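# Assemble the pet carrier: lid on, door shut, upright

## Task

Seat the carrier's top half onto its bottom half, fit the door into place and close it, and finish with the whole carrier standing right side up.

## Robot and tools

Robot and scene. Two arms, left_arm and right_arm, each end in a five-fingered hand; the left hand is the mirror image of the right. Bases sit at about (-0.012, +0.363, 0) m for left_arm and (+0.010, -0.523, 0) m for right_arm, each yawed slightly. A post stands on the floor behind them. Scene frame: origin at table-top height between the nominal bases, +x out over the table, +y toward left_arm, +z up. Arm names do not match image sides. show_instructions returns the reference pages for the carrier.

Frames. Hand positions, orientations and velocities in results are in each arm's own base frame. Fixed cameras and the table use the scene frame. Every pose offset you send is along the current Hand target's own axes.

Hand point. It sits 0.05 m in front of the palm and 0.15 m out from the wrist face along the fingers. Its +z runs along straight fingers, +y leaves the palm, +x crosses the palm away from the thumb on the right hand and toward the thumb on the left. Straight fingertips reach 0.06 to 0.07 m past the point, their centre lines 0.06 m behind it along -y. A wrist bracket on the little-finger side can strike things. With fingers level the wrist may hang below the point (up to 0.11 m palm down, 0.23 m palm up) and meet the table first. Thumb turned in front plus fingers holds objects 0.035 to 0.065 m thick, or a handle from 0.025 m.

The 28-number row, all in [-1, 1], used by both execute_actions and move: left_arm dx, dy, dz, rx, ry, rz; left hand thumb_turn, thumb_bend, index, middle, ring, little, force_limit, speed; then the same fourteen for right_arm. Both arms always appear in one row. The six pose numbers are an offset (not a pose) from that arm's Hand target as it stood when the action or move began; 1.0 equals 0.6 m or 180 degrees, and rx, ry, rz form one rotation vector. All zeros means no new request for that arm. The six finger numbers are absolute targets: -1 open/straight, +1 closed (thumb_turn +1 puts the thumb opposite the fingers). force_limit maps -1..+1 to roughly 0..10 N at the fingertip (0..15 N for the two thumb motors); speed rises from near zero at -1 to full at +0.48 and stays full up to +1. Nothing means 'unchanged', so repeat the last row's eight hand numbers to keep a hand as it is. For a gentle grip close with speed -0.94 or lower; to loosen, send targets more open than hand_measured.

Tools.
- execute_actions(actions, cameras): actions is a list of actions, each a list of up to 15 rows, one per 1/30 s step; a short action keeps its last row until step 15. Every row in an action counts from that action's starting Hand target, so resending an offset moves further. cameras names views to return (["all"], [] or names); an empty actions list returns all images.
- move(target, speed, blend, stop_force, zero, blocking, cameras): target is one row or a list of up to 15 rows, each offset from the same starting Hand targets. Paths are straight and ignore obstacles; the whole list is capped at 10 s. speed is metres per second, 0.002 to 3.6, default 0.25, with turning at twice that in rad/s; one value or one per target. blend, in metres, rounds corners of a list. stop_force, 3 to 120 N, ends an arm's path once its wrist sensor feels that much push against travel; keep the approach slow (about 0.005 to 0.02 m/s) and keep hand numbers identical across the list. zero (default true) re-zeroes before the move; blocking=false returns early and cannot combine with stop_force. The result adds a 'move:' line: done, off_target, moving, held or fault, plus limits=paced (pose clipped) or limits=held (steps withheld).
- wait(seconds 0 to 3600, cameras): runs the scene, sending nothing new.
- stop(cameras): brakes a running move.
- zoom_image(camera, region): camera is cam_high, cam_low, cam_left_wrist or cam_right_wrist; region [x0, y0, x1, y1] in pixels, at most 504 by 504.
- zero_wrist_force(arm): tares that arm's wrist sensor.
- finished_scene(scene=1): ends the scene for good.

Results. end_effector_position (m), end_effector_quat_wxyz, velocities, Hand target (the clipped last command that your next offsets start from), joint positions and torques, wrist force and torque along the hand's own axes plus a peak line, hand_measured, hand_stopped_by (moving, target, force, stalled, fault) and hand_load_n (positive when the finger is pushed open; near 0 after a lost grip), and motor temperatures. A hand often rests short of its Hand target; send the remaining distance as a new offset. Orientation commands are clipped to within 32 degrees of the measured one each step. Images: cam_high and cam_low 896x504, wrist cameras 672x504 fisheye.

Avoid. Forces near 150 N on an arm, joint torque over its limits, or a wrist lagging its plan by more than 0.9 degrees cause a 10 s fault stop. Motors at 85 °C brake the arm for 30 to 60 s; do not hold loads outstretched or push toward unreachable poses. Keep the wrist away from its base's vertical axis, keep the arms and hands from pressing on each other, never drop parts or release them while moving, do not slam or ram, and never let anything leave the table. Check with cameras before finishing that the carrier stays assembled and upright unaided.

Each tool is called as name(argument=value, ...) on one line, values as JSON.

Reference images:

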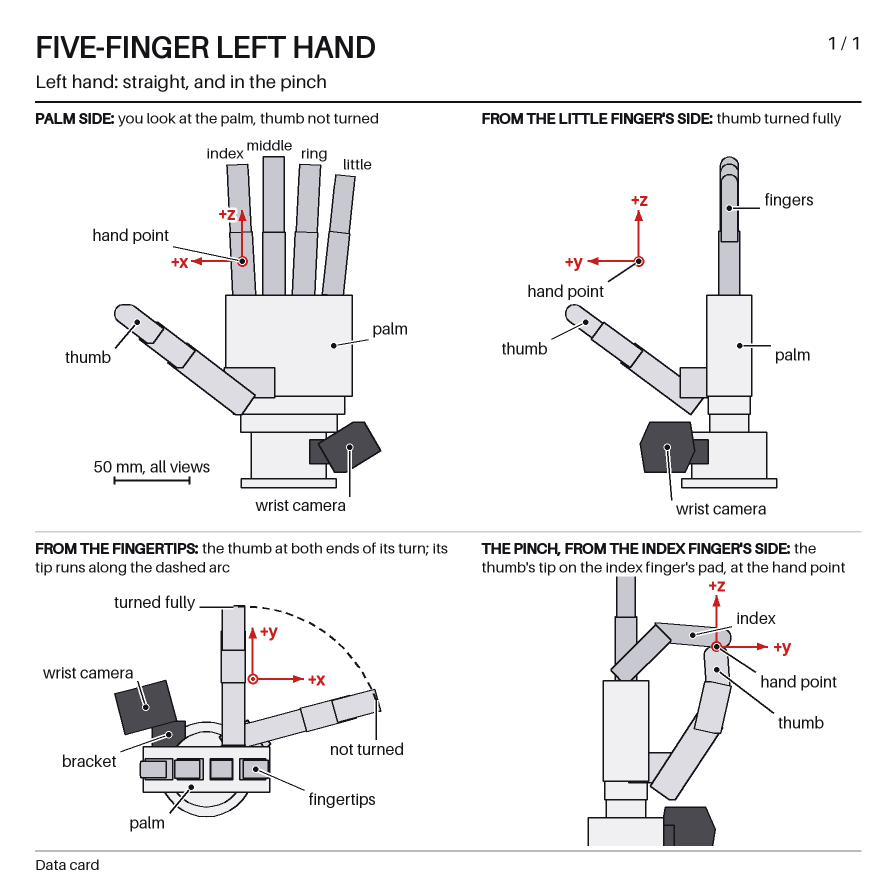

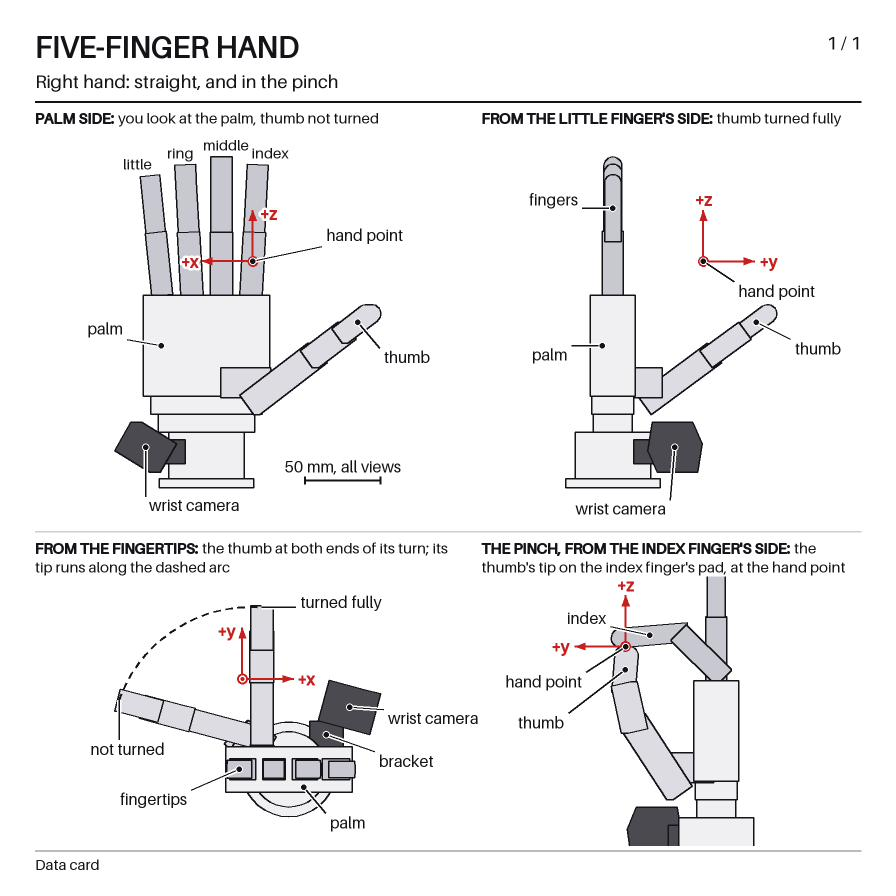

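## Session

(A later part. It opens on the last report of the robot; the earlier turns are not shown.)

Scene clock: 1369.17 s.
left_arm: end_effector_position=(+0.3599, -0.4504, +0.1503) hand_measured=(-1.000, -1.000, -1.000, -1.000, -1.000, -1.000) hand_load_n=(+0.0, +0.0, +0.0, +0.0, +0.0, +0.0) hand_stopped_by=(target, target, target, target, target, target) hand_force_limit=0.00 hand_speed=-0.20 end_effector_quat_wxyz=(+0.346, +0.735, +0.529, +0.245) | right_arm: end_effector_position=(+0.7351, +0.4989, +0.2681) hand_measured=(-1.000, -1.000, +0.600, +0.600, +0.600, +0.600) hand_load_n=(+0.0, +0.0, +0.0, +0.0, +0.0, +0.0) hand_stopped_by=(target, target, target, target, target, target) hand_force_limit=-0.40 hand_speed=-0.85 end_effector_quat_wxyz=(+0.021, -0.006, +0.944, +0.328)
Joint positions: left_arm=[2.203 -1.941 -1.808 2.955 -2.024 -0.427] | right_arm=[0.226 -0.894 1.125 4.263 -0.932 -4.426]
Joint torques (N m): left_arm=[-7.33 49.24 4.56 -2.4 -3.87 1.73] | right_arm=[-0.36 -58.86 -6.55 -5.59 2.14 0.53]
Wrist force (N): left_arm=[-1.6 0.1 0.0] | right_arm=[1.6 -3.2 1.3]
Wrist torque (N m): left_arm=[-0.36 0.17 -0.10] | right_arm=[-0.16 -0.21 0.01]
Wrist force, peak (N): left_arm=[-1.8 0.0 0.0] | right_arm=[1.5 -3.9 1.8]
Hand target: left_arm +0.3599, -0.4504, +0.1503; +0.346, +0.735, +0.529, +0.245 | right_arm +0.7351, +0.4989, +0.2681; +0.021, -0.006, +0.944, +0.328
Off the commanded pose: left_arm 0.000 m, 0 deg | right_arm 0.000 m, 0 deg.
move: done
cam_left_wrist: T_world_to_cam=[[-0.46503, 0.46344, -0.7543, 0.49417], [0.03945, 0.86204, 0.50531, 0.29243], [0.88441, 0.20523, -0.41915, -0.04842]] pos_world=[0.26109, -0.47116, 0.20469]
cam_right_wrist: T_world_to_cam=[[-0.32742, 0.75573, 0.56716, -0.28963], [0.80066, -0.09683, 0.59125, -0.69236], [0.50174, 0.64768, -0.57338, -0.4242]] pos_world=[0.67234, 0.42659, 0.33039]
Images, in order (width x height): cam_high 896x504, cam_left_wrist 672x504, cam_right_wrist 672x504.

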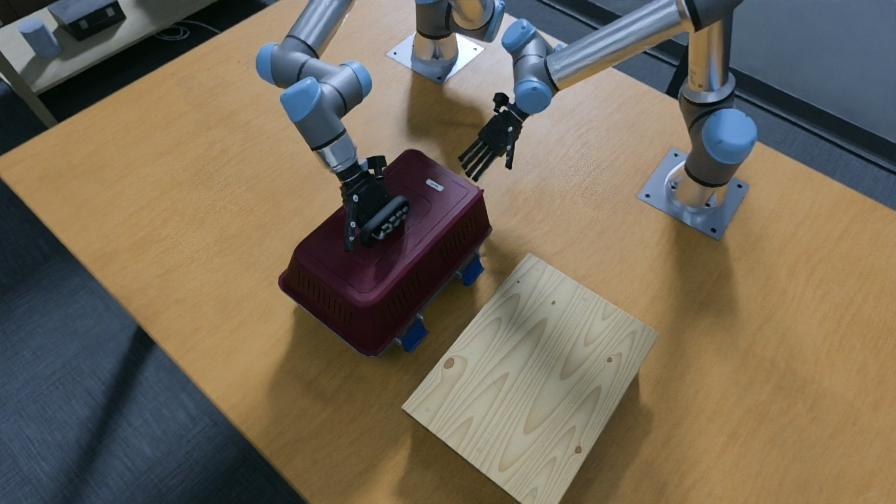

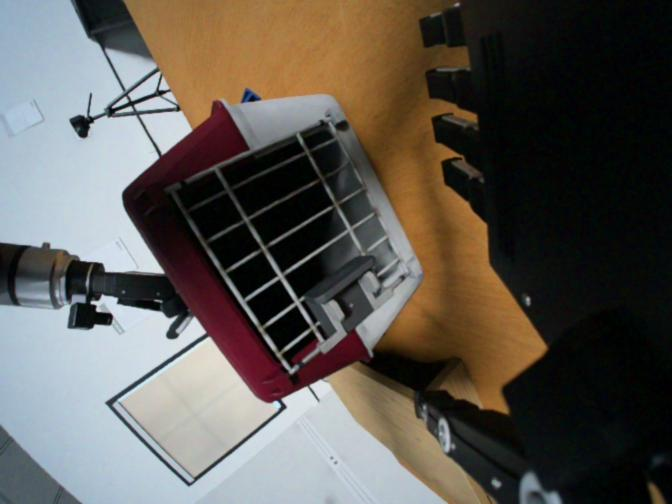

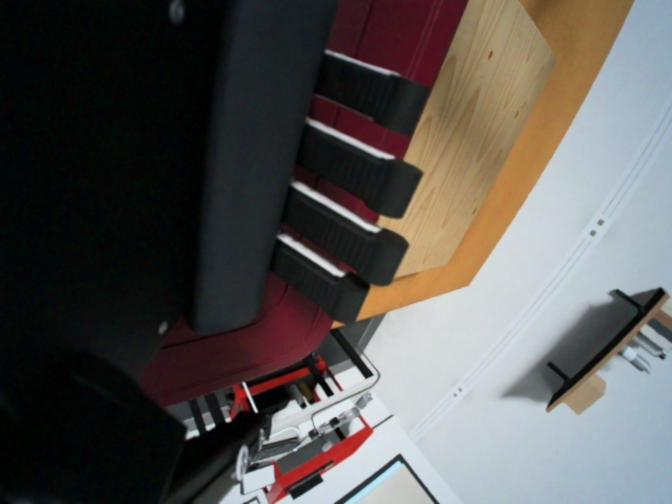

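move(target=[0,0,0,0,0,0,-1,-1,-1,-1,-1,-1,0,-0.2, -0.0001,-0.0034,-0.00564,0,0,0,-1,-1,0.45,0.45,0.45,0.45,-0.4,-0.85], speed=0.01)

move(target=[0,0,0,0,0,0,-1,-1,-1,-1,-1,-1,0,-0.2, -0.0002,-0.00075,-0.0063,0,0,0,-1,-1,0.3,0.3,0.3,0.3,-0.4,-0.85], speed=0.01)

Scene clock: 1374.87 s.
left_arm: end_effector_position=(+0.3599, -0.4504, +0.1503) hand_measured=(-1.000, -1.000, -1.000, -1.000, -1.000, -1.000) hand_load_n=(+0.0, +0.0, +0.0, +0.0, +0.0, +0.0) hand_stopped_by=(target, target, target, target, target, target) hand_force_limit=0.00 hand_speed=-0.20 end_effector_quat_wxyz=(+0.346, +0.735, +0.529, +0.245) | right_arm: end_effector_position=(+0.7351, +0.4951, +0.2695) hand_measured=(-1.000, -1.000, +0.450, +0.450, +0.450, +0.450) hand_load_n=(+0.0, +0.0, +0.0, +0.0, +0.0, +0.0) hand_stopped_by=(target, target, target, target, target, target) hand_force_limit=-0.40 hand_speed=-0.85 end_effector_quat_wxyz=(+0.021, -0.006, +0.944, +0.328)
Joint positions: left_arm=[2.203 -1.941 -1.808 2.955 -2.024 -0.427] | right_arm=[0.221 -0.899 1.129 4.268 -0.931 -4.432]
Joint torques (N m): left_arm=[-7.12 49.43 5.38 -2.51 -4.01 1.54] | right_arm=[4.92 -63.36 -13.75 -2.23 4.26 0.83]
Wrist force (N): left_arm=[-1.7 0.0 -0.1] | right_arm=[-0.1 -3.3 0.7]
Wrist torque (N m): left_arm=[-0.36 0.19 -0.10] | right_arm=[-0.13 -0.06 -0.09]
Wrist force, peak (N): left_arm=[-1.7 0.0 0.0] | right_arm=[1.8 -3.9 1.8]
Hand target: left_arm +0.3599, -0.4504, +0.1503; +0.346, +0.735, +0.529, +0.245 | right_arm +0.7351, +0.4952, +0.2695; +0.021, -0.006, +0.944, +0.328
Off the commanded pose: left_arm 0.000 m, 0 deg | right_arm 0.000 m, 0 deg.
move: done

Scene clock: 1375.50 s.
left_arm: end_effector_position=(+0.3599, -0.4504, +0.1503) hand_measured=(-1.000, -1.000, -1.000, -1.000, -1.000, -1.000) hand_load_n=(+0.0, +0.0, +0.0, +0.0, +0.0, +0.0) hand_stopped_by=(target, target, target, target, target, target) hand_force_limit=0.00 hand_speed=-0.20 end_effector_quat_wxyz=(+0.346, +0.735, +0.529, +0.245) | right_arm: end_effector_position=(+0.7350, +0.4925, +0.2722) hand_measured=(-1.000, -1.000, +0.300, +0.300, +0.300, +0.300) hand_load_n=(+0.0, +0.0, +0.0, +0.0, +0.0, +0.0) hand_stopped_by=(target, target, target, target, target, target) hand_force_limit=-0.40 hand_speed=-0.85 end_effector_quat_wxyz=(+0.021, -0.006, +0.944, +0.328)
Joint positions: left_arm=[2.203 -1.941 -1.808 2.955 -2.024 -0.427] | right_arm=[0.217 -0.903 1.129 4.275 -0.93 -4.437]
Joint torques (N m): left_arm=[-6.63 49.28 5.32 -2.32 -3.97 1.36] | right_arm=[4.63 -60.89 -29.41 -3.26 4.47 0.05]
Wrist force (N): left_arm=[-1.4 -0.1 -0.2] | right_arm=[0.2 -3.6 1.5]
Wrist torque (N m): left_arm=[-0.36 0.14 -0.09] | right_arm=[-0.17 -0.11 -0.13]
Wrist force, peak (N): left_arm=[-1.7 0.0 0.0] | right_arm=[0.7 -3.8 1.5]
Hand target: left_arm +0.3599, -0.4504, +0.1503; +0.346, +0.735, +0.529, +0.245 | right_arm +0.7351, +0.4925, +0.2721; +0.021, -0.006, +0.944, +0.328
Off the commanded pose: left_arm 0.000 m, 0 deg | right_arm 0.000 m, 0 deg.
move: done

move(target=[0,0,0,0,0,0,-1,-1,-1,-1,-1,-1,0,-0.2, 0.0001,-0.00416,-0.0001,0,0,0,-1,-1,0.3,0.3,0.3,0.3,-0.4,-0.85], speed=0.01, cameras=["cam_left_wrist","cam_high","cam_right_wrist"])

zoom_image(camera="cam_high", region=[300, 130, 430, 270])

Scene clock: 1378.57 s.
left_arm: end_effector_position=(+0.3599, -0.4504, +0.1503) hand_measured=(-1.000, -1.000, -1.000, -1.000, -1.000, -1.000) hand_load_n=(+0.0, -0.5, +0.0, +0.0, +0.0, +0.0) hand_stopped_by=(target, target, target, target, target, target) hand_force_limit=0.00 hand_speed=-0.20 end_effector_quat_wxyz=(+0.346, +0.735, +0.529, +0.245) | right_arm: end_effector_position=(+0.7351, +0.4905, +0.2705) hand_measured=(-1.000, -1.000, +0.300, +0.300, +0.300, +0.300) hand_load_n=(+0.0, +0.0, +0.0, +0.0, +0.0, +0.0) hand_stopped_by=(target, target, target, target, target, target) hand_force_limit=-0.40 hand_speed=-0.85 end_effector_quat_wxyz=(+0.021, -0.006, +0.944, +0.328)
Joint positions: left_arm=[2.203 -1.941 -1.808 2.955 -2.024 -0.427] | right_arm=[0.214 -0.904 1.134 4.272 -0.93 -4.44]
Joint torques (N m): left_arm=[-7.39 48.57 4.04 -2.63 -4.06 1.15] | right_arm=[4.58 -73.59 -19.6 -3.62 4.62 0.48]
Wrist force (N): left_arm=[-1.7 0.0 0.1] | right_arm=[0.7 -3.5 1.6]
Wrist torque (N m): left_arm=[-0.37 0.19 -0.11] | right_arm=[-0.17 -0.15 -0.17]
Wrist force, peak (N): left_arm=[-1.7 0.0 0.0] | right_arm=[0.4 -4.1 1.8]
Hand target: left_arm +0.3599, -0.4504, +0.1503; +0.346, +0.735, +0.529, +0.245 | right_arm +0.7351, +0.4905, +0.2706; +0.021, -0.006, +0.944, +0.328
Off the commanded pose: left_arm 0.000 m, 0 deg | right_arm 0.000 m, 0 deg.
move: done
cam_left_wrist: T_world_to_cam=[[-0.46503, 0.46344, -0.7543, 0.49417], [0.03945, 0.86204, 0.50531, 0.29243], [0.88441, 0.20523, -0.41915, -0.04842]] pos_world=[0.26109, -0.47116, 0.20469]
cam_right_wrist: T_world_to_cam=[[-0.3274, 0.75575, 0.56715, -0.28453], [0.80073, -0.09675, 0.59116, -0.69459], [0.50164, 0.64768, -0.57347, -0.41727]] pos_world=[0.67234, 0.41809, 0.3327]
Images, in order (width x height): cam_high 896x504, cam_left_wrist 672x504, cam_right_wrist 672x504.

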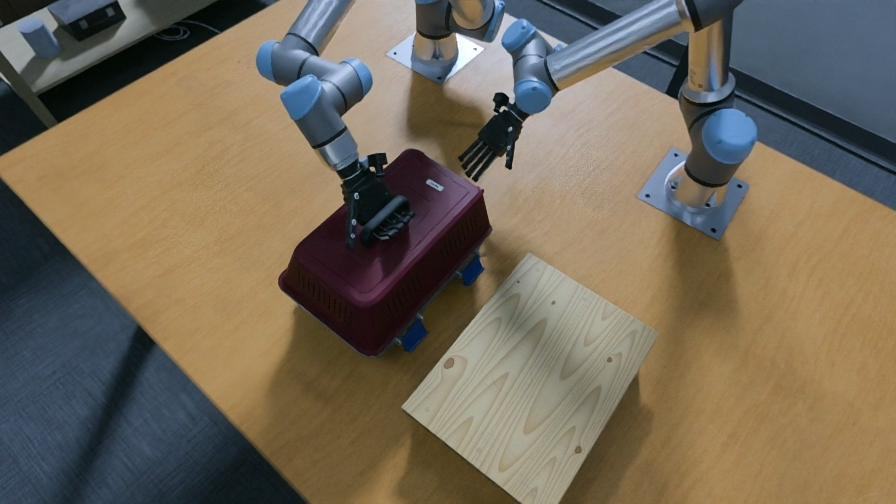

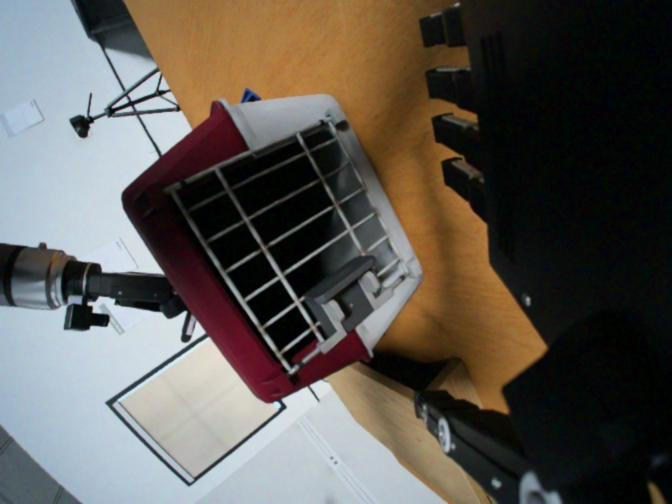

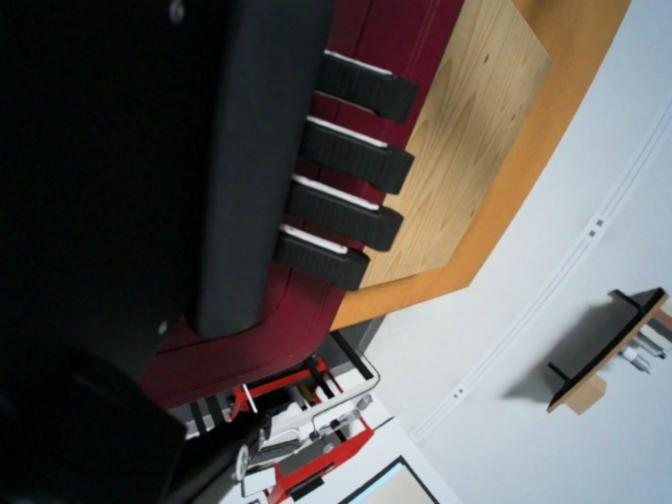

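Scaled by 3.600 from the camera's image (finer frame: 1280x720).

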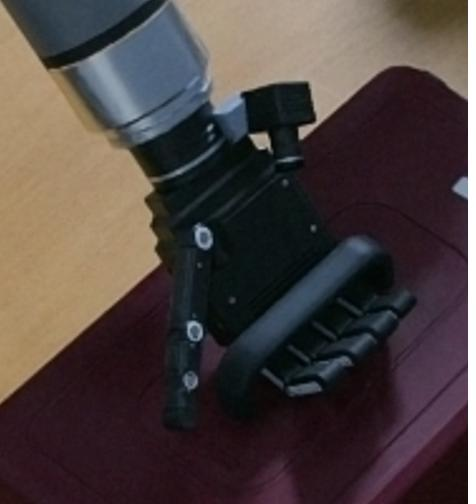

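move(target=[0,0,0,0,0,0,-1,-1,-1,-1,-1,-1,0,-0.2, 0.0001,-0.00337,0.00157,0,0,0,-1,-1,0.3,0.3,0.3,0.3,-0.4,-0.85], speed=0.01)

Scene clock: 1382.40 s.
left_arm: end_effector_position=(+0.3599, -0.4504, +0.1503) hand_measured=(-1.000, -1.000, -1.000, -1.000, -1.000, -1.000) hand_load_n=(+0.0, +0.0, -0.5, +0.0, +0.0, +0.0) hand_stopped_by=(target, target, target, target, target, target) hand_force_limit=0.00 hand_speed=-0.20 end_effector_quat_wxyz=(+0.346, +0.735, +0.529, +0.245) | right_arm: end_effector_position=(+0.7351, +0.4895, +0.2687) hand_measured=(-1.000, -1.000, +0.300, +0.300, +0.300, +0.300) hand_load_n=(+0.0, +0.0, +0.0, +0.0, +0.0, +0.0) hand_stopped_by=(target, target, target, target, target, target) hand_force_limit=-0.40 hand_speed=-0.85 end_effector_quat_wxyz=(+0.021, -0.006, +0.944, +0.328)
Joint positions: left_arm=[2.203 -1.941 -1.808 2.955 -2.024 -0.427] | right_arm=[0.213 -0.904 1.139 4.268 -0.929 -4.441]
Joint torques (N m): left_arm=[-6.83 49.55 3.81 -2.55 -3.74 0.31] | right_arm=[1.11 -48.9 -19.11 -1.87 4.32 -0.04]
Wrist force (N): left_arm=[-1.6 0.0 0.0] | right_arm=[0.5 -2.6 -0.7]
Wrist torque (N m): left_arm=[-0.37 0.17 -0.10] | right_arm=[0.03 -0.05 -0.17]
Wrist force, peak (N): left_arm=[-1.7 0.1 -0.2] | right_arm=[1.1 -3.8 1.9]
Hand target: left_arm +0.3599, -0.4504, +0.1503; +0.346, +0.735, +0.529, +0.245 | right_arm +0.7351, +0.4895, +0.2686; +0.021, -0.006, +0.944, +0.328
Off the commanded pose: left_arm 0.000 m, 0 deg | right_arm 0.000 m, 0 deg.
move: done

move(target=[0,0,0,0,0,0,-1,-1,-1,-1,-1,-1,0,-0.2, 0,-0.0029,-0.0044,0,0,0,-1,-1,0.3,0.3,0.3,0.3,-0.4,-0.85], speed=0.01, cameras=["cam_left_wrist","cam_high","cam_low"])

zoom_image(camera="cam_high", region=[300, 130, 430, 270])

zoom_image(camera="cam_low", region=[350, 180, 520, 275])

Scene clock: 1389.03 s.
left_arm: end_effector_position=(+0.3599, -0.4504, +0.1503) hand_measured=(-1.000, -1.000, -1.000, -1.000, -1.000, -1.000) hand_load_n=(+0.0, +0.0, +0.0, +0.0, +0.0, +0.0) hand_stopped_by=(target, target, target, target, target, target) hand_force_limit=0.00 hand_speed=-0.20 end_effector_quat_wxyz=(+0.346, +0.735, +0.529, +0.245) | right_arm: end_effector_position=(+0.7351, +0.4864, +0.2696) hand_measured=(-1.000, -1.000, +0.300, +0.300, +0.300, +0.300) hand_load_n=(+0.0, +0.0, +0.0, +0.0, +0.0, +0.0) hand_stopped_by=(target, target, target, target, target, target) hand_force_limit=-0.40 hand_speed=-0.85 end_effector_quat_wxyz=(+0.021, -0.006, +0.944, +0.328)
Joint positions: left_arm=[2.203 -1.941 -1.808 2.955 -2.024 -0.427] | right_arm=[0.209 -0.908 1.142 4.272 -0.929 -4.446]
Joint torques (N m): left_arm=[-7.67 48.35 4.65 -2.48 -3.93 0.04] | right_arm=[2.88 -63.92 -10.56 -1.45 3.61 0.26]
Wrist force (N): left_arm=[-1.5 0.1 -0.2] | right_arm=[1.7 0.1 0.4]
Wrist torque (N m): left_arm=[-0.33 0.16 -0.10] | right_arm=[0.14 -0.20 0.04]
Wrist force, peak (N): left_arm=[-1.8 0.0 -0.1] | right_arm=[1.1 -3.5 0.0]
Hand target: left_arm +0.3599, -0.4504, +0.1503; +0.346, +0.735, +0.529, +0.245 | right_arm +0.7350, +0.4865, +0.2696; +0.021, -0.006, +0.944, +0.328
Off the commanded pose: left_arm 0.000 m, 0 deg | right_arm 0.000 m, 0 deg.
move: done
cam_left_wrist: T_world_to_cam=[[-0.46503, 0.46344, -0.7543, 0.49417], [0.03945, 0.86204, 0.50531, 0.29243], [0.88441, 0.20523, -0.41915, -0.04842]] pos_world=[0.26109, -0.47116, 0.20469]
Images, in order (width x height): cam_high 896x504, cam_low 896x504, cam_left_wrist 672x504.

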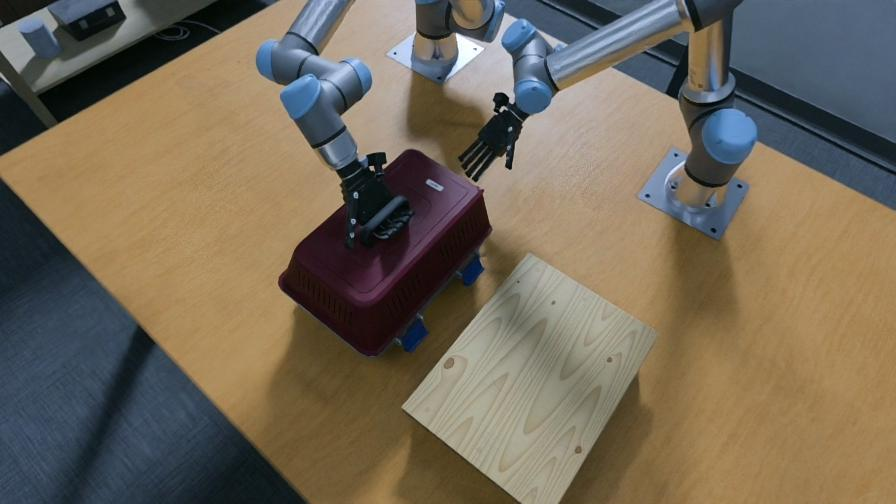

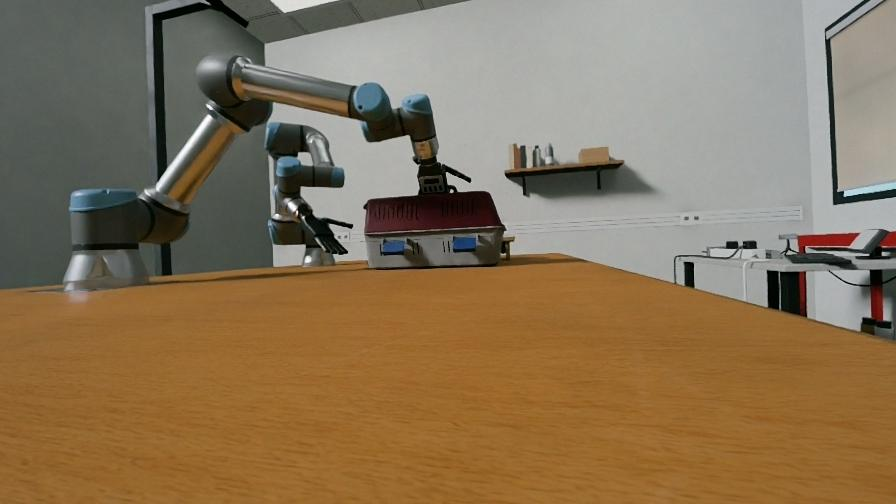

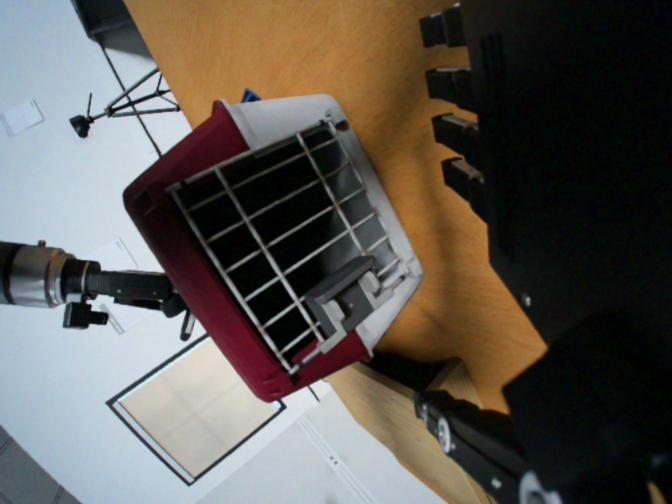

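Scaled by 3.600 from the camera's image (finer frame: 1280x720).

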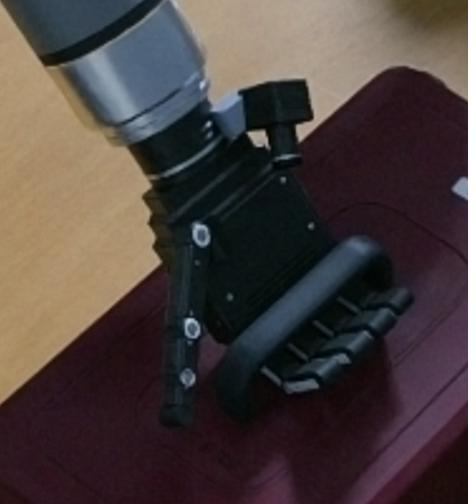

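Scaled by 2.965 from the camera's image (finer frame: 1280x720).

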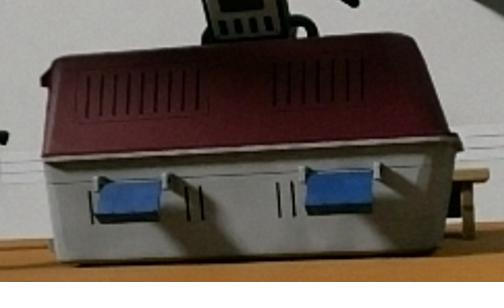

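move(target=[0,0,0,0,0,0,-1,-1,-1,-1,-1,-1,0,-0.2, -0.0083,0,0,0,0,0,-1,-1,0.3,0.3,0.3,0.3,-0.4,-0.85], speed=0.01)

move(target=[0,0,0,0,0,0,-1,-1,-1,-1,-1,-1,0,-0.2, 0,-0.0008,-0.007,0,0,0,-1,-1,0.15,0.15,0.15,0.15,-0.4,-0.85], speed=0.01)

move(target=[0,0,0,0,0,0,-1,-1,-1,-1,-1,-1,0,-0.2, 0,-0.0008,-0.007,0,0,0,-1,-1,0,0,0,0,-0.4,-0.85], speed=0.01, cameras=["cam_high","cam_right_wrist"])

zoom_image(camera="cam_high", region=[300, 130, 430, 270])

Scene clock: 1393.40 s.
left_arm: end_effector_position=(+0.3599, -0.4504, +0.1503) hand_measured=(-1.000, -1.000, -1.000, -1.000, -1.000, -1.000) hand_load_n=(+0.0, +0.0, +0.0, +0.0, +0.0, +0.0) hand_stopped_by=(target, target, target, target, target, target) hand_force_limit=0.00 hand_speed=-0.20 end_effector_quat_wxyz=(+0.346, +0.735, +0.529, +0.245) | right_arm: end_effector_position=(+0.7401, +0.4865, +0.2699) hand_measured=(-1.000, -1.000, +0.300, +0.300, +0.300, +0.300) hand_load_n=(+0.0, +0.0, +0.0, +0.0, +0.0, +0.0) hand_stopped_by=(target, target, target, target, target, target) hand_force_limit=-0.40 hand_speed=-0.85 end_effector_quat_wxyz=(+0.021, -0.006, +0.944, +0.328)
Joint positions: left_arm=[2.203 -1.941 -1.808 2.955 -2.024 -0.427] | right_arm=[0.208 -0.896 1.121 4.282 -0.928 -4.448]
Joint torques (N m): left_arm=[-7.39 48.7 4.51 -2.62 -3.97 -0.48] | right_arm=[-4.43 -44.51 -7.91 -2.91 3.86 -2.03]
Wrist force (N): left_arm=[-1.5 0.0 -0.1] | right_arm=[1.4 0.2 0.3]
Wrist torque (N m): left_arm=[-0.35 0.16 -0.09] | right_arm=[0.15 -0.14 0.09]
Wrist force, peak (N): left_arm=[-1.7 -0.1 -0.1] | right_arm=[1.7 0.6 0.8]
Hand target: left_arm +0.3599, -0.4504, +0.1503; +0.346, +0.735, +0.529, +0.245 | right_arm +0.7400, +0.4865, +0.2699; +0.021, -0.006, +0.944, +0.328
Off the commanded pose: left_arm 0.000 m, 0 deg | right_arm 0.000 m, 0 deg.
move: done

Scene clock: 1394.03 s.
left_arm: end_effector_position=(+0.3599, -0.4504, +0.1503) hand_measured=(-1.000, -1.000, -1.000, -1.000, -1.000, -1.000) hand_load_n=(+0.0, +0.0, +0.0, +0.0, +0.0, +0.0) hand_stopped_by=(target, target, target, target, target, target) hand_force_limit=0.00 hand_speed=-0.20 end_effector_quat_wxyz=(+0.346, +0.735, +0.529, +0.245) | right_arm: end_effector_position=(+0.7399, +0.4834, +0.2729) hand_measured=(-1.000, -1.000, +0.150, +0.150, +0.150, +0.150) hand_load_n=(+0.0, +0.0, +0.5, +0.0, +0.0, +0.0) hand_stopped_by=(target, target, target, target, target, target) hand_force_limit=-0.40 hand_speed=-0.85 end_effector_quat_wxyz=(+0.021, -0.006, +0.944, +0.328)
Joint positions: left_arm=[2.203 -1.941 -1.808 2.955 -2.024 -0.427] | right_arm=[0.204 -0.902 1.122 4.29 -0.927 -4.453]
Joint torques (N m): left_arm=[-7.49 48.98 4.92 -2.63 -3.83 -0.54] | right_arm=[1.59 -60.4 -5.77 -2.43 3.58 -1.16]
Wrist force (N): left_arm=[-1.7 0.0 -0.1] | right_arm=[1.4 0.3 0.4]
Wrist torque (N m): left_arm=[-0.37 0.19 -0.10] | right_arm=[0.15 -0.16 0.11]
Wrist force, peak (N): left_arm=[-1.7 0.0 -0.1] | right_arm=[1.8 0.3 0.2]
Hand target: left_arm +0.3599, -0.4504, +0.1503; +0.346, +0.735, +0.529, +0.245 | right_arm +0.7399, +0.4835, +0.2728; +0.021, -0.006, +0.944, +0.328
Off the commanded pose: left_arm 0.000 m, 0 deg | right_arm 0.000 m, 0 deg.
move: done

Scene clock: 1394.67 s.
left_arm: end_effector_position=(+0.3599, -0.4504, +0.1503) hand_measured=(-1.000, -1.000, -1.000, -1.000, -1.000, -1.000) hand_load_n=(+0.0, +0.0, -0.5, +0.0, +0.0, +0.0) hand_stopped_by=(target, target, target, target, target, target) hand_force_limit=0.00 hand_speed=-0.20 end_effector_quat_wxyz=(+0.346, +0.735, +0.529, +0.245) | right_arm: end_effector_position=(+0.7397, +0.4805, +0.2759) hand_measured=(-1.000, -1.000, +0.000, +0.000, +0.000, +0.000) hand_load_n=(+0.0, +0.0, +0.0, +0.0, +0.0, +0.0) hand_stopped_by=(target, target, target, target, target, target) hand_force_limit=-0.40 hand_speed=-0.85 end_effector_quat_wxyz=(+0.021, -0.006, +0.944, +0.328)
Joint positions: left_arm=[2.203 -1.941 -1.808 2.955 -2.024 -0.427] | right_arm=[0.2 -0.907 1.122 4.298 -0.927 -4.457]
Joint torques (N m): left_arm=[-7.07 48.66 4.29 -2.29 -3.86 -0.63] | right_arm=[1.18 -59.48 -5.89 -2.45 3.63 -1.06]
Wrist force (N): left_arm=[-1.7 0.1 -0.1] | right_arm=[1.5 0.2 0.5]
Wrist torque (N m): left_arm=[-0.35 0.19 -0.11] | right_arm=[0.12 -0.18 0.11]
Wrist force, peak (N): left_arm=[-1.7 0.1 -0.1] | right_arm=[1.5 0.1 0.8]
Hand target: left_arm +0.3599, -0.4504, +0.1503; +0.346, +0.735, +0.529, +0.245 | right_arm +0.7397, +0.4806, +0.2758; +0.021, -0.006, +0.944, +0.328
Off the commanded pose: left_arm 0.000 m, 0 deg | right_arm 0.000 m, 0 deg.
move: done
cam_right_wrist: T_world_to_cam=[[-0.32744, 0.75571, 0.56717, -0.27855], [0.8007, -0.09678, 0.5912, -0.70247], [0.50167, 0.64772, -0.57341, -0.41001]] pos_world=[0.67695, 0.40809, 0.3382]

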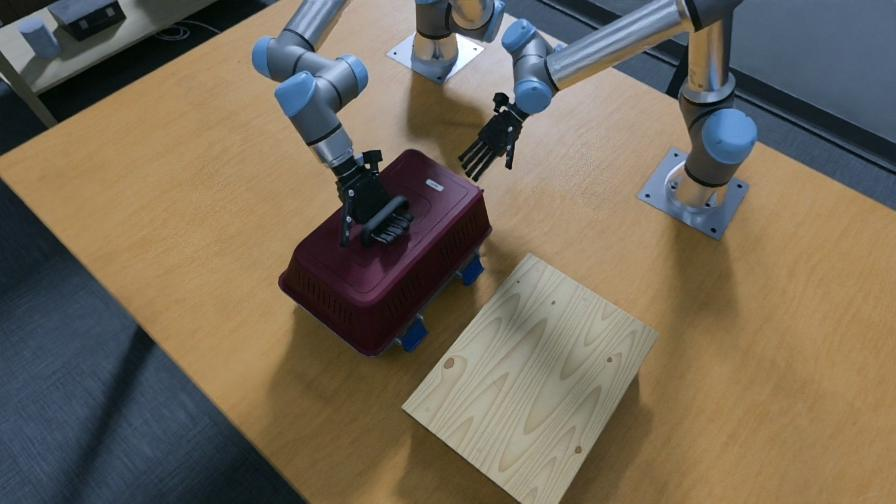

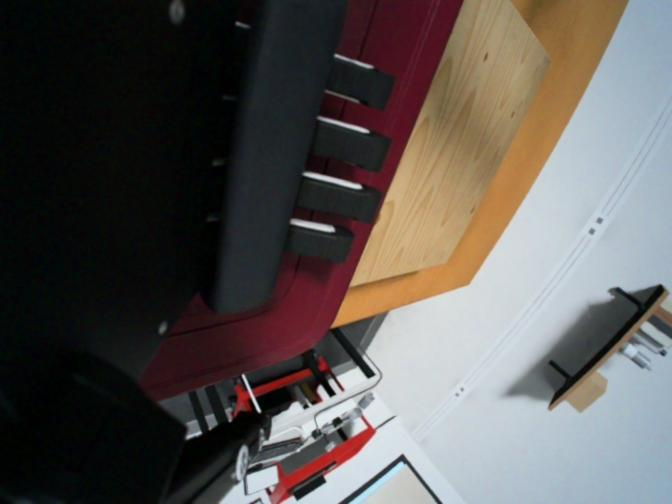

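Scaled by 3.600 from the camera's image (finer frame: 1280x720).

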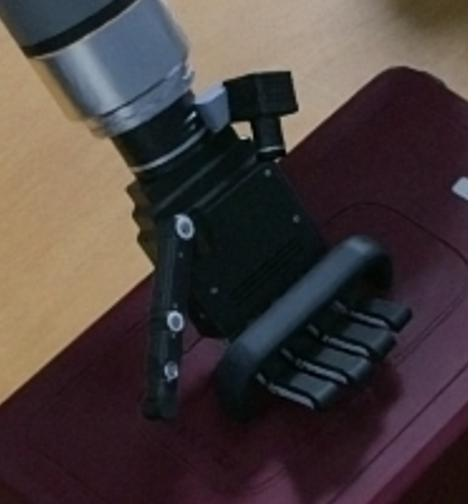

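move(target=[0,0,0,0,0,0,-1,-1,-1,-1,-1,-1,0,-0.2, 0,-0.0008,-0.007,0,0,0,-1,-1,-0.18,-0.18,-0.18,-0.18,-0.4,-0.85], speed=0.01)

move(target=[0,0,0,0,0,0,-1,-1,-1,-1,-1,-1,0,-0.2, 0,-0.0003,-0.0076,0,0,0,-1,-1,-0.35,-0.35,-0.35,-0.35,-0.4,-0.85], speed=0.01, cameras=["cam_high","cam_right_wrist"])

zoom_image(camera="cam_high", region=[300, 130, 430, 270])

Scene clock: 1398.90 s.
left_arm: end_effector_position=(+0.3599, -0.4504, +0.1503) hand_measured=(-1.000, -1.000, -1.000, -1.000, -1.000, -1.000) hand_load_n=(+0.0, +0.0, +0.0, +0.0, +0.0, +0.0) hand_stopped_by=(target, target, target, target, target, target) hand_force_limit=0.00 hand_speed=-0.20 end_effector_quat_wxyz=(+0.346, +0.735, +0.529, +0.245) | right_arm: end_effector_position=(+0.7396, +0.4775, +0.2789) hand_measured=(-1.000, -1.000, -0.180, -0.180, -0.180, -0.180) hand_load_n=(+0.0, +0.0, +0.0, +0.0, +0.0, +0.0) hand_stopped_by=(target, target, target, target, target, target) hand_force_limit=-0.40 hand_speed=-0.85 end_effector_quat_wxyz=(+0.021, -0.006, +0.944, +0.328)
Joint positions: left_arm=[2.203 -1.941 -1.808 2.955 -2.024 -0.427] | right_arm=[0.196 -0.912 1.122 4.306 -0.926 -4.462]
Joint torques (N m): left_arm=[-6.44 48.18 4.2 -2.33 -3.94 -1.08] | right_arm=[3.11 -59.87 -5.58 -3.85 3.53 -0.28]
Wrist force (N): left_arm=[-1.5 -0.1 0.1] | right_arm=[1.3 0.0 0.3]
Wrist torque (N m): left_arm=[-0.38 0.17 -0.09] | right_arm=[0.11 -0.15 0.09]
Wrist force, peak (N): left_arm=[-1.8 0.0 0.0] | right_arm=[1.4 0.7 0.8]
Hand target: left_arm +0.3599, -0.4504, +0.1503; +0.346, +0.735, +0.529, +0.245 | right_arm +0.7396, +0.4776, +0.2788; +0.021, -0.006, +0.944, +0.328
Off the commanded pose: left_arm 0.000 m, 0 deg | right_arm 0.000 m, 0 deg.
move: done

Scene clock: 1399.57 s.
left_arm: end_effector_position=(+0.3599, -0.4504, +0.1503) hand_measured=(-1.000, -1.000, -1.000, -1.000, -1.000, -1.000) hand_load_n=(+0.0, +0.0, +0.0, +0.0, +0.0, +0.0) hand_stopped_by=(target, target, target, target, target, target) hand_force_limit=0.00 hand_speed=-0.20 end_effector_quat_wxyz=(+0.346, +0.735, +0.529, +0.245) | right_arm: end_effector_position=(+0.7394, +0.4745, +0.2824) hand_measured=(-1.000, -1.000, -0.350, -0.350, -0.350, -0.350) hand_load_n=(+0.0, +0.0, +0.0, +0.0, +0.0, +0.0) hand_stopped_by=(target, target, target, target, target, target) hand_force_limit=-0.40 hand_speed=-0.85 end_effector_quat_wxyz=(+0.021, -0.006, +0.944, +0.328)
Joint positions: left_arm=[2.203 -1.941 -1.808 2.955 -2.024 -0.427] | right_arm=[0.192 -0.918 1.122 4.315 -0.925 -4.467]
Joint torques (N m): left_arm=[-7.67 47.74 4.77 -2.3 -3.94 -1.16] | right_arm=[0.43 -59.6 -38.88 -2.56 3.64 -1.09]
Wrist force (N): left_arm=[-1.4 -0.1 0.0] | right_arm=[1.2 0.3 0.5]
Wrist torque (N m): left_arm=[-0.39 0.15 -0.08] | right_arm=[0.13 -0.13 0.09]
Wrist force, peak (N): left_arm=[-1.6 0.0 -0.1] | right_arm=[1.6 0.3 0.7]
Hand target: left_arm +0.3599, -0.4504, +0.1503; +0.346, +0.735, +0.529, +0.245 | right_arm +0.7394, +0.4746, +0.2823; +0.021, -0.006, +0.944, +0.328
Off the commanded pose: left_arm 0.000 m, 0 deg | right_arm 0.000 m, 0 deg.
move: done
cam_right_wrist: T_world_to_cam=[[-0.32744, 0.75571, 0.56717, -0.27788], [0.8007, -0.09678, 0.5912, -0.70665], [0.50167, 0.64772, -0.57341, -0.40231]] pos_world=[0.67665, 0.40219, 0.34469]

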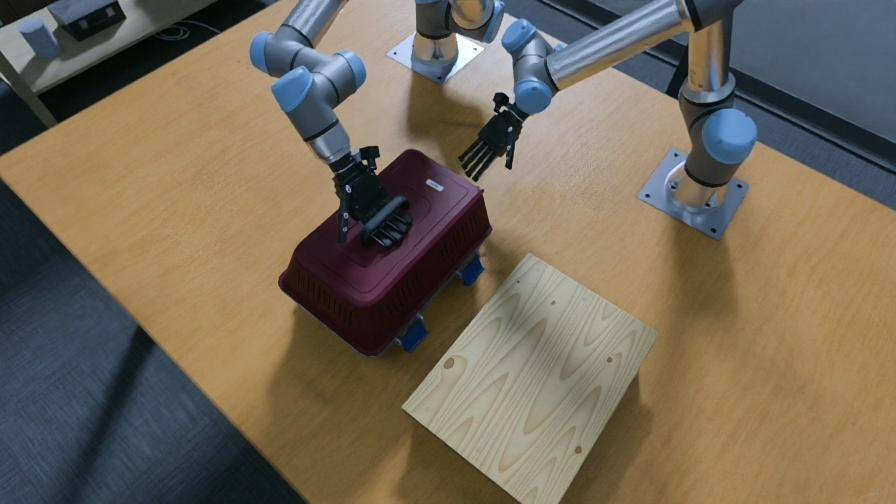

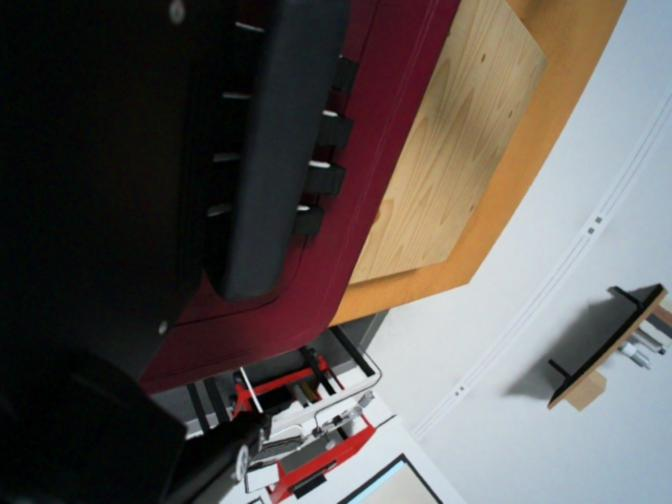

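Scaled by 3.600 from the camera's image (finer frame: 1280x720).

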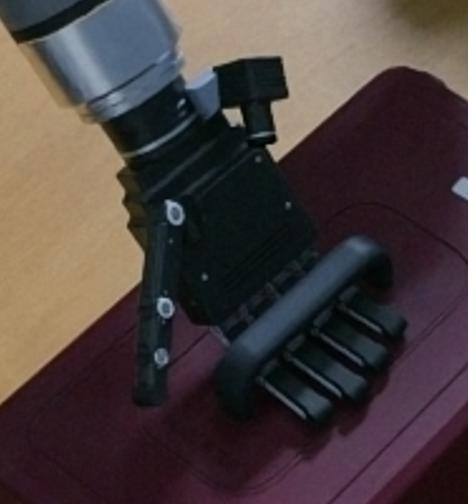

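move(target=[0,0,0,0,0,0,-1,-1,-1,-1,-1,-1,0,-0.2, -0.0004,-0.1178,-0.0929,0,0,0,-1,-1,-0.35,-0.35,-0.35,-0.35,-0.4,-0.85], speed=0.025, stop_force=4, cameras=["cam_high","cam_right_wrist","cam_left_wrist"])

zoom_image(camera="cam_high", region=[300, 130, 430, 270])

Scene clock: 1407.70 s.
left_arm: end_effector_position=(+0.3599, -0.4504, +0.1503) hand_measured=(-1.000, -1.000, -1.000, -1.000, -1.000, -1.000) hand_load_n=(+0.0, +0.0, +0.0, +0.0, +0.0, +0.0) hand_stopped_by=(target, target, target, target, target, target) hand_force_limit=0.00 hand_speed=-0.20 end_effector_quat_wxyz=(+0.346, +0.735, +0.529, +0.245) | right_arm: end_effector_position=(+0.7394, +0.3846, +0.2822) hand_measured=(-1.000, -1.000, -0.350, -0.350, -0.350, -0.350) hand_load_n=(+0.0, +0.0, +0.0, +0.0, +0.0, +0.0) hand_stopped_by=(target, target, target, target, target, target) hand_force_limit=-0.40 hand_speed=-0.85 end_effector_quat_wxyz=(+0.021, -0.006, +0.944, +0.328)
Joint positions: left_arm=[2.203 -1.941 -1.808 2.955 -2.024 -0.427] | right_arm=[0.069 -0.996 1.227 4.381 -0.907 -4.62]
Joint torques (N m): left_arm=[-6.8 47.57 4.33 -2.65 -3.81 -2.28] | right_arm=[4.79 -20.37 -38.88 -4.73 -0.63 1.61]
Wrist force (N): left_arm=[-1.5 -0.3 -0.1] | right_arm=[1.6 0.1 0.2]
Wrist torque (N m): left_arm=[-0.41 0.16 -0.09] | right_arm=[0.08 -0.18 0.10]
Wrist force, peak (N): left_arm=[-1.7 0.0 -0.1] | right_arm=[1.9 0.1 0.2]
Hand target: left_arm +0.3599, -0.4504, +0.1503; +0.346, +0.735, +0.529, +0.245 | right_arm +0.7394, +0.3846, +0.2822; +0.021, -0.006, +0.944, +0.328
Off the commanded pose: left_arm 0.000 m, 0 deg | right_arm 0.000 m, 0 deg.
move: done
cam_left_wrist: T_world_to_cam=[[-0.46503, 0.46344, -0.7543, 0.49417], [0.03945, 0.86204, 0.50531, 0.29243], [0.88441, 0.20523, -0.41915, -0.04842]] pos_world=[0.26109, -0.47116, 0.20469]
cam_right_wrist: T_world_to_cam=[[-0.32748, 0.75566, 0.56722, -0.2098], [0.8007, -0.09677, 0.5912, -0.71523], [0.50163, 0.64778, -0.57337, -0.3442]] pos_world=[0.67665, 0.31229, 0.34449]
Images, in order (width x height): cam_high 896x504, cam_left_wrist 672x504, cam_right_wrist 672x504.

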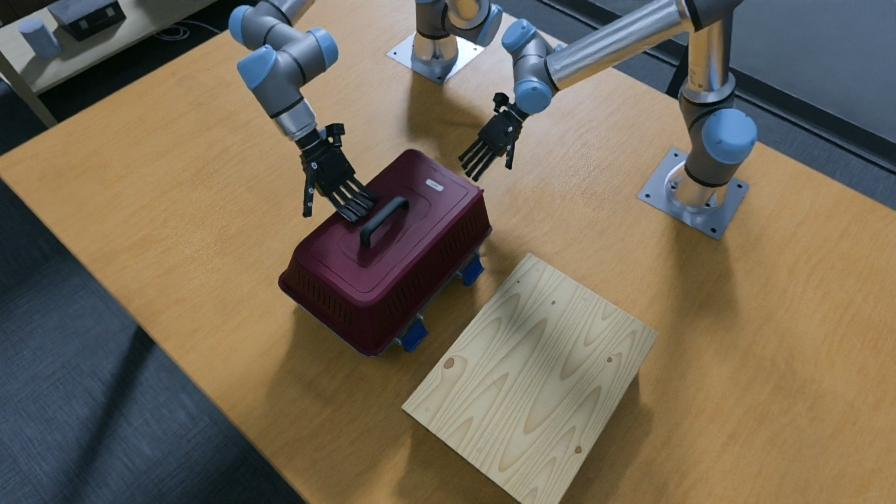

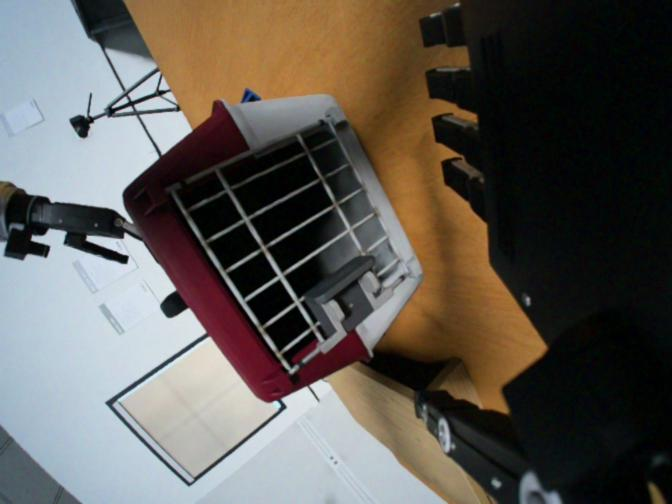

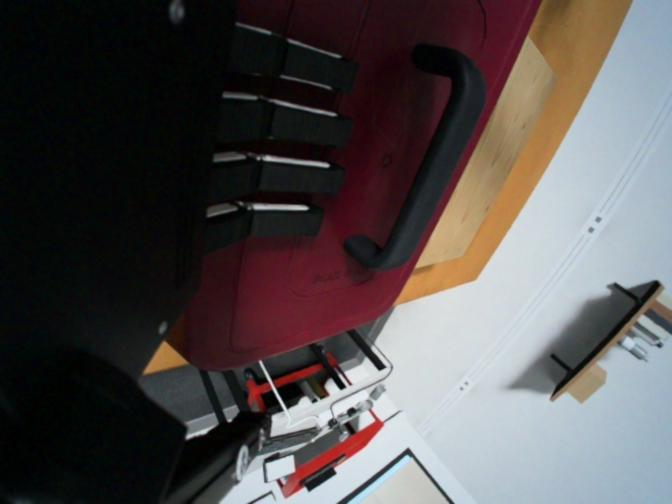

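Scaled by 3.600 from the camera's image (finer frame: 1280x720).

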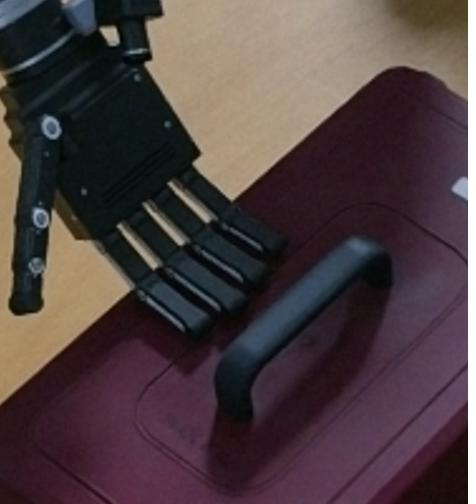

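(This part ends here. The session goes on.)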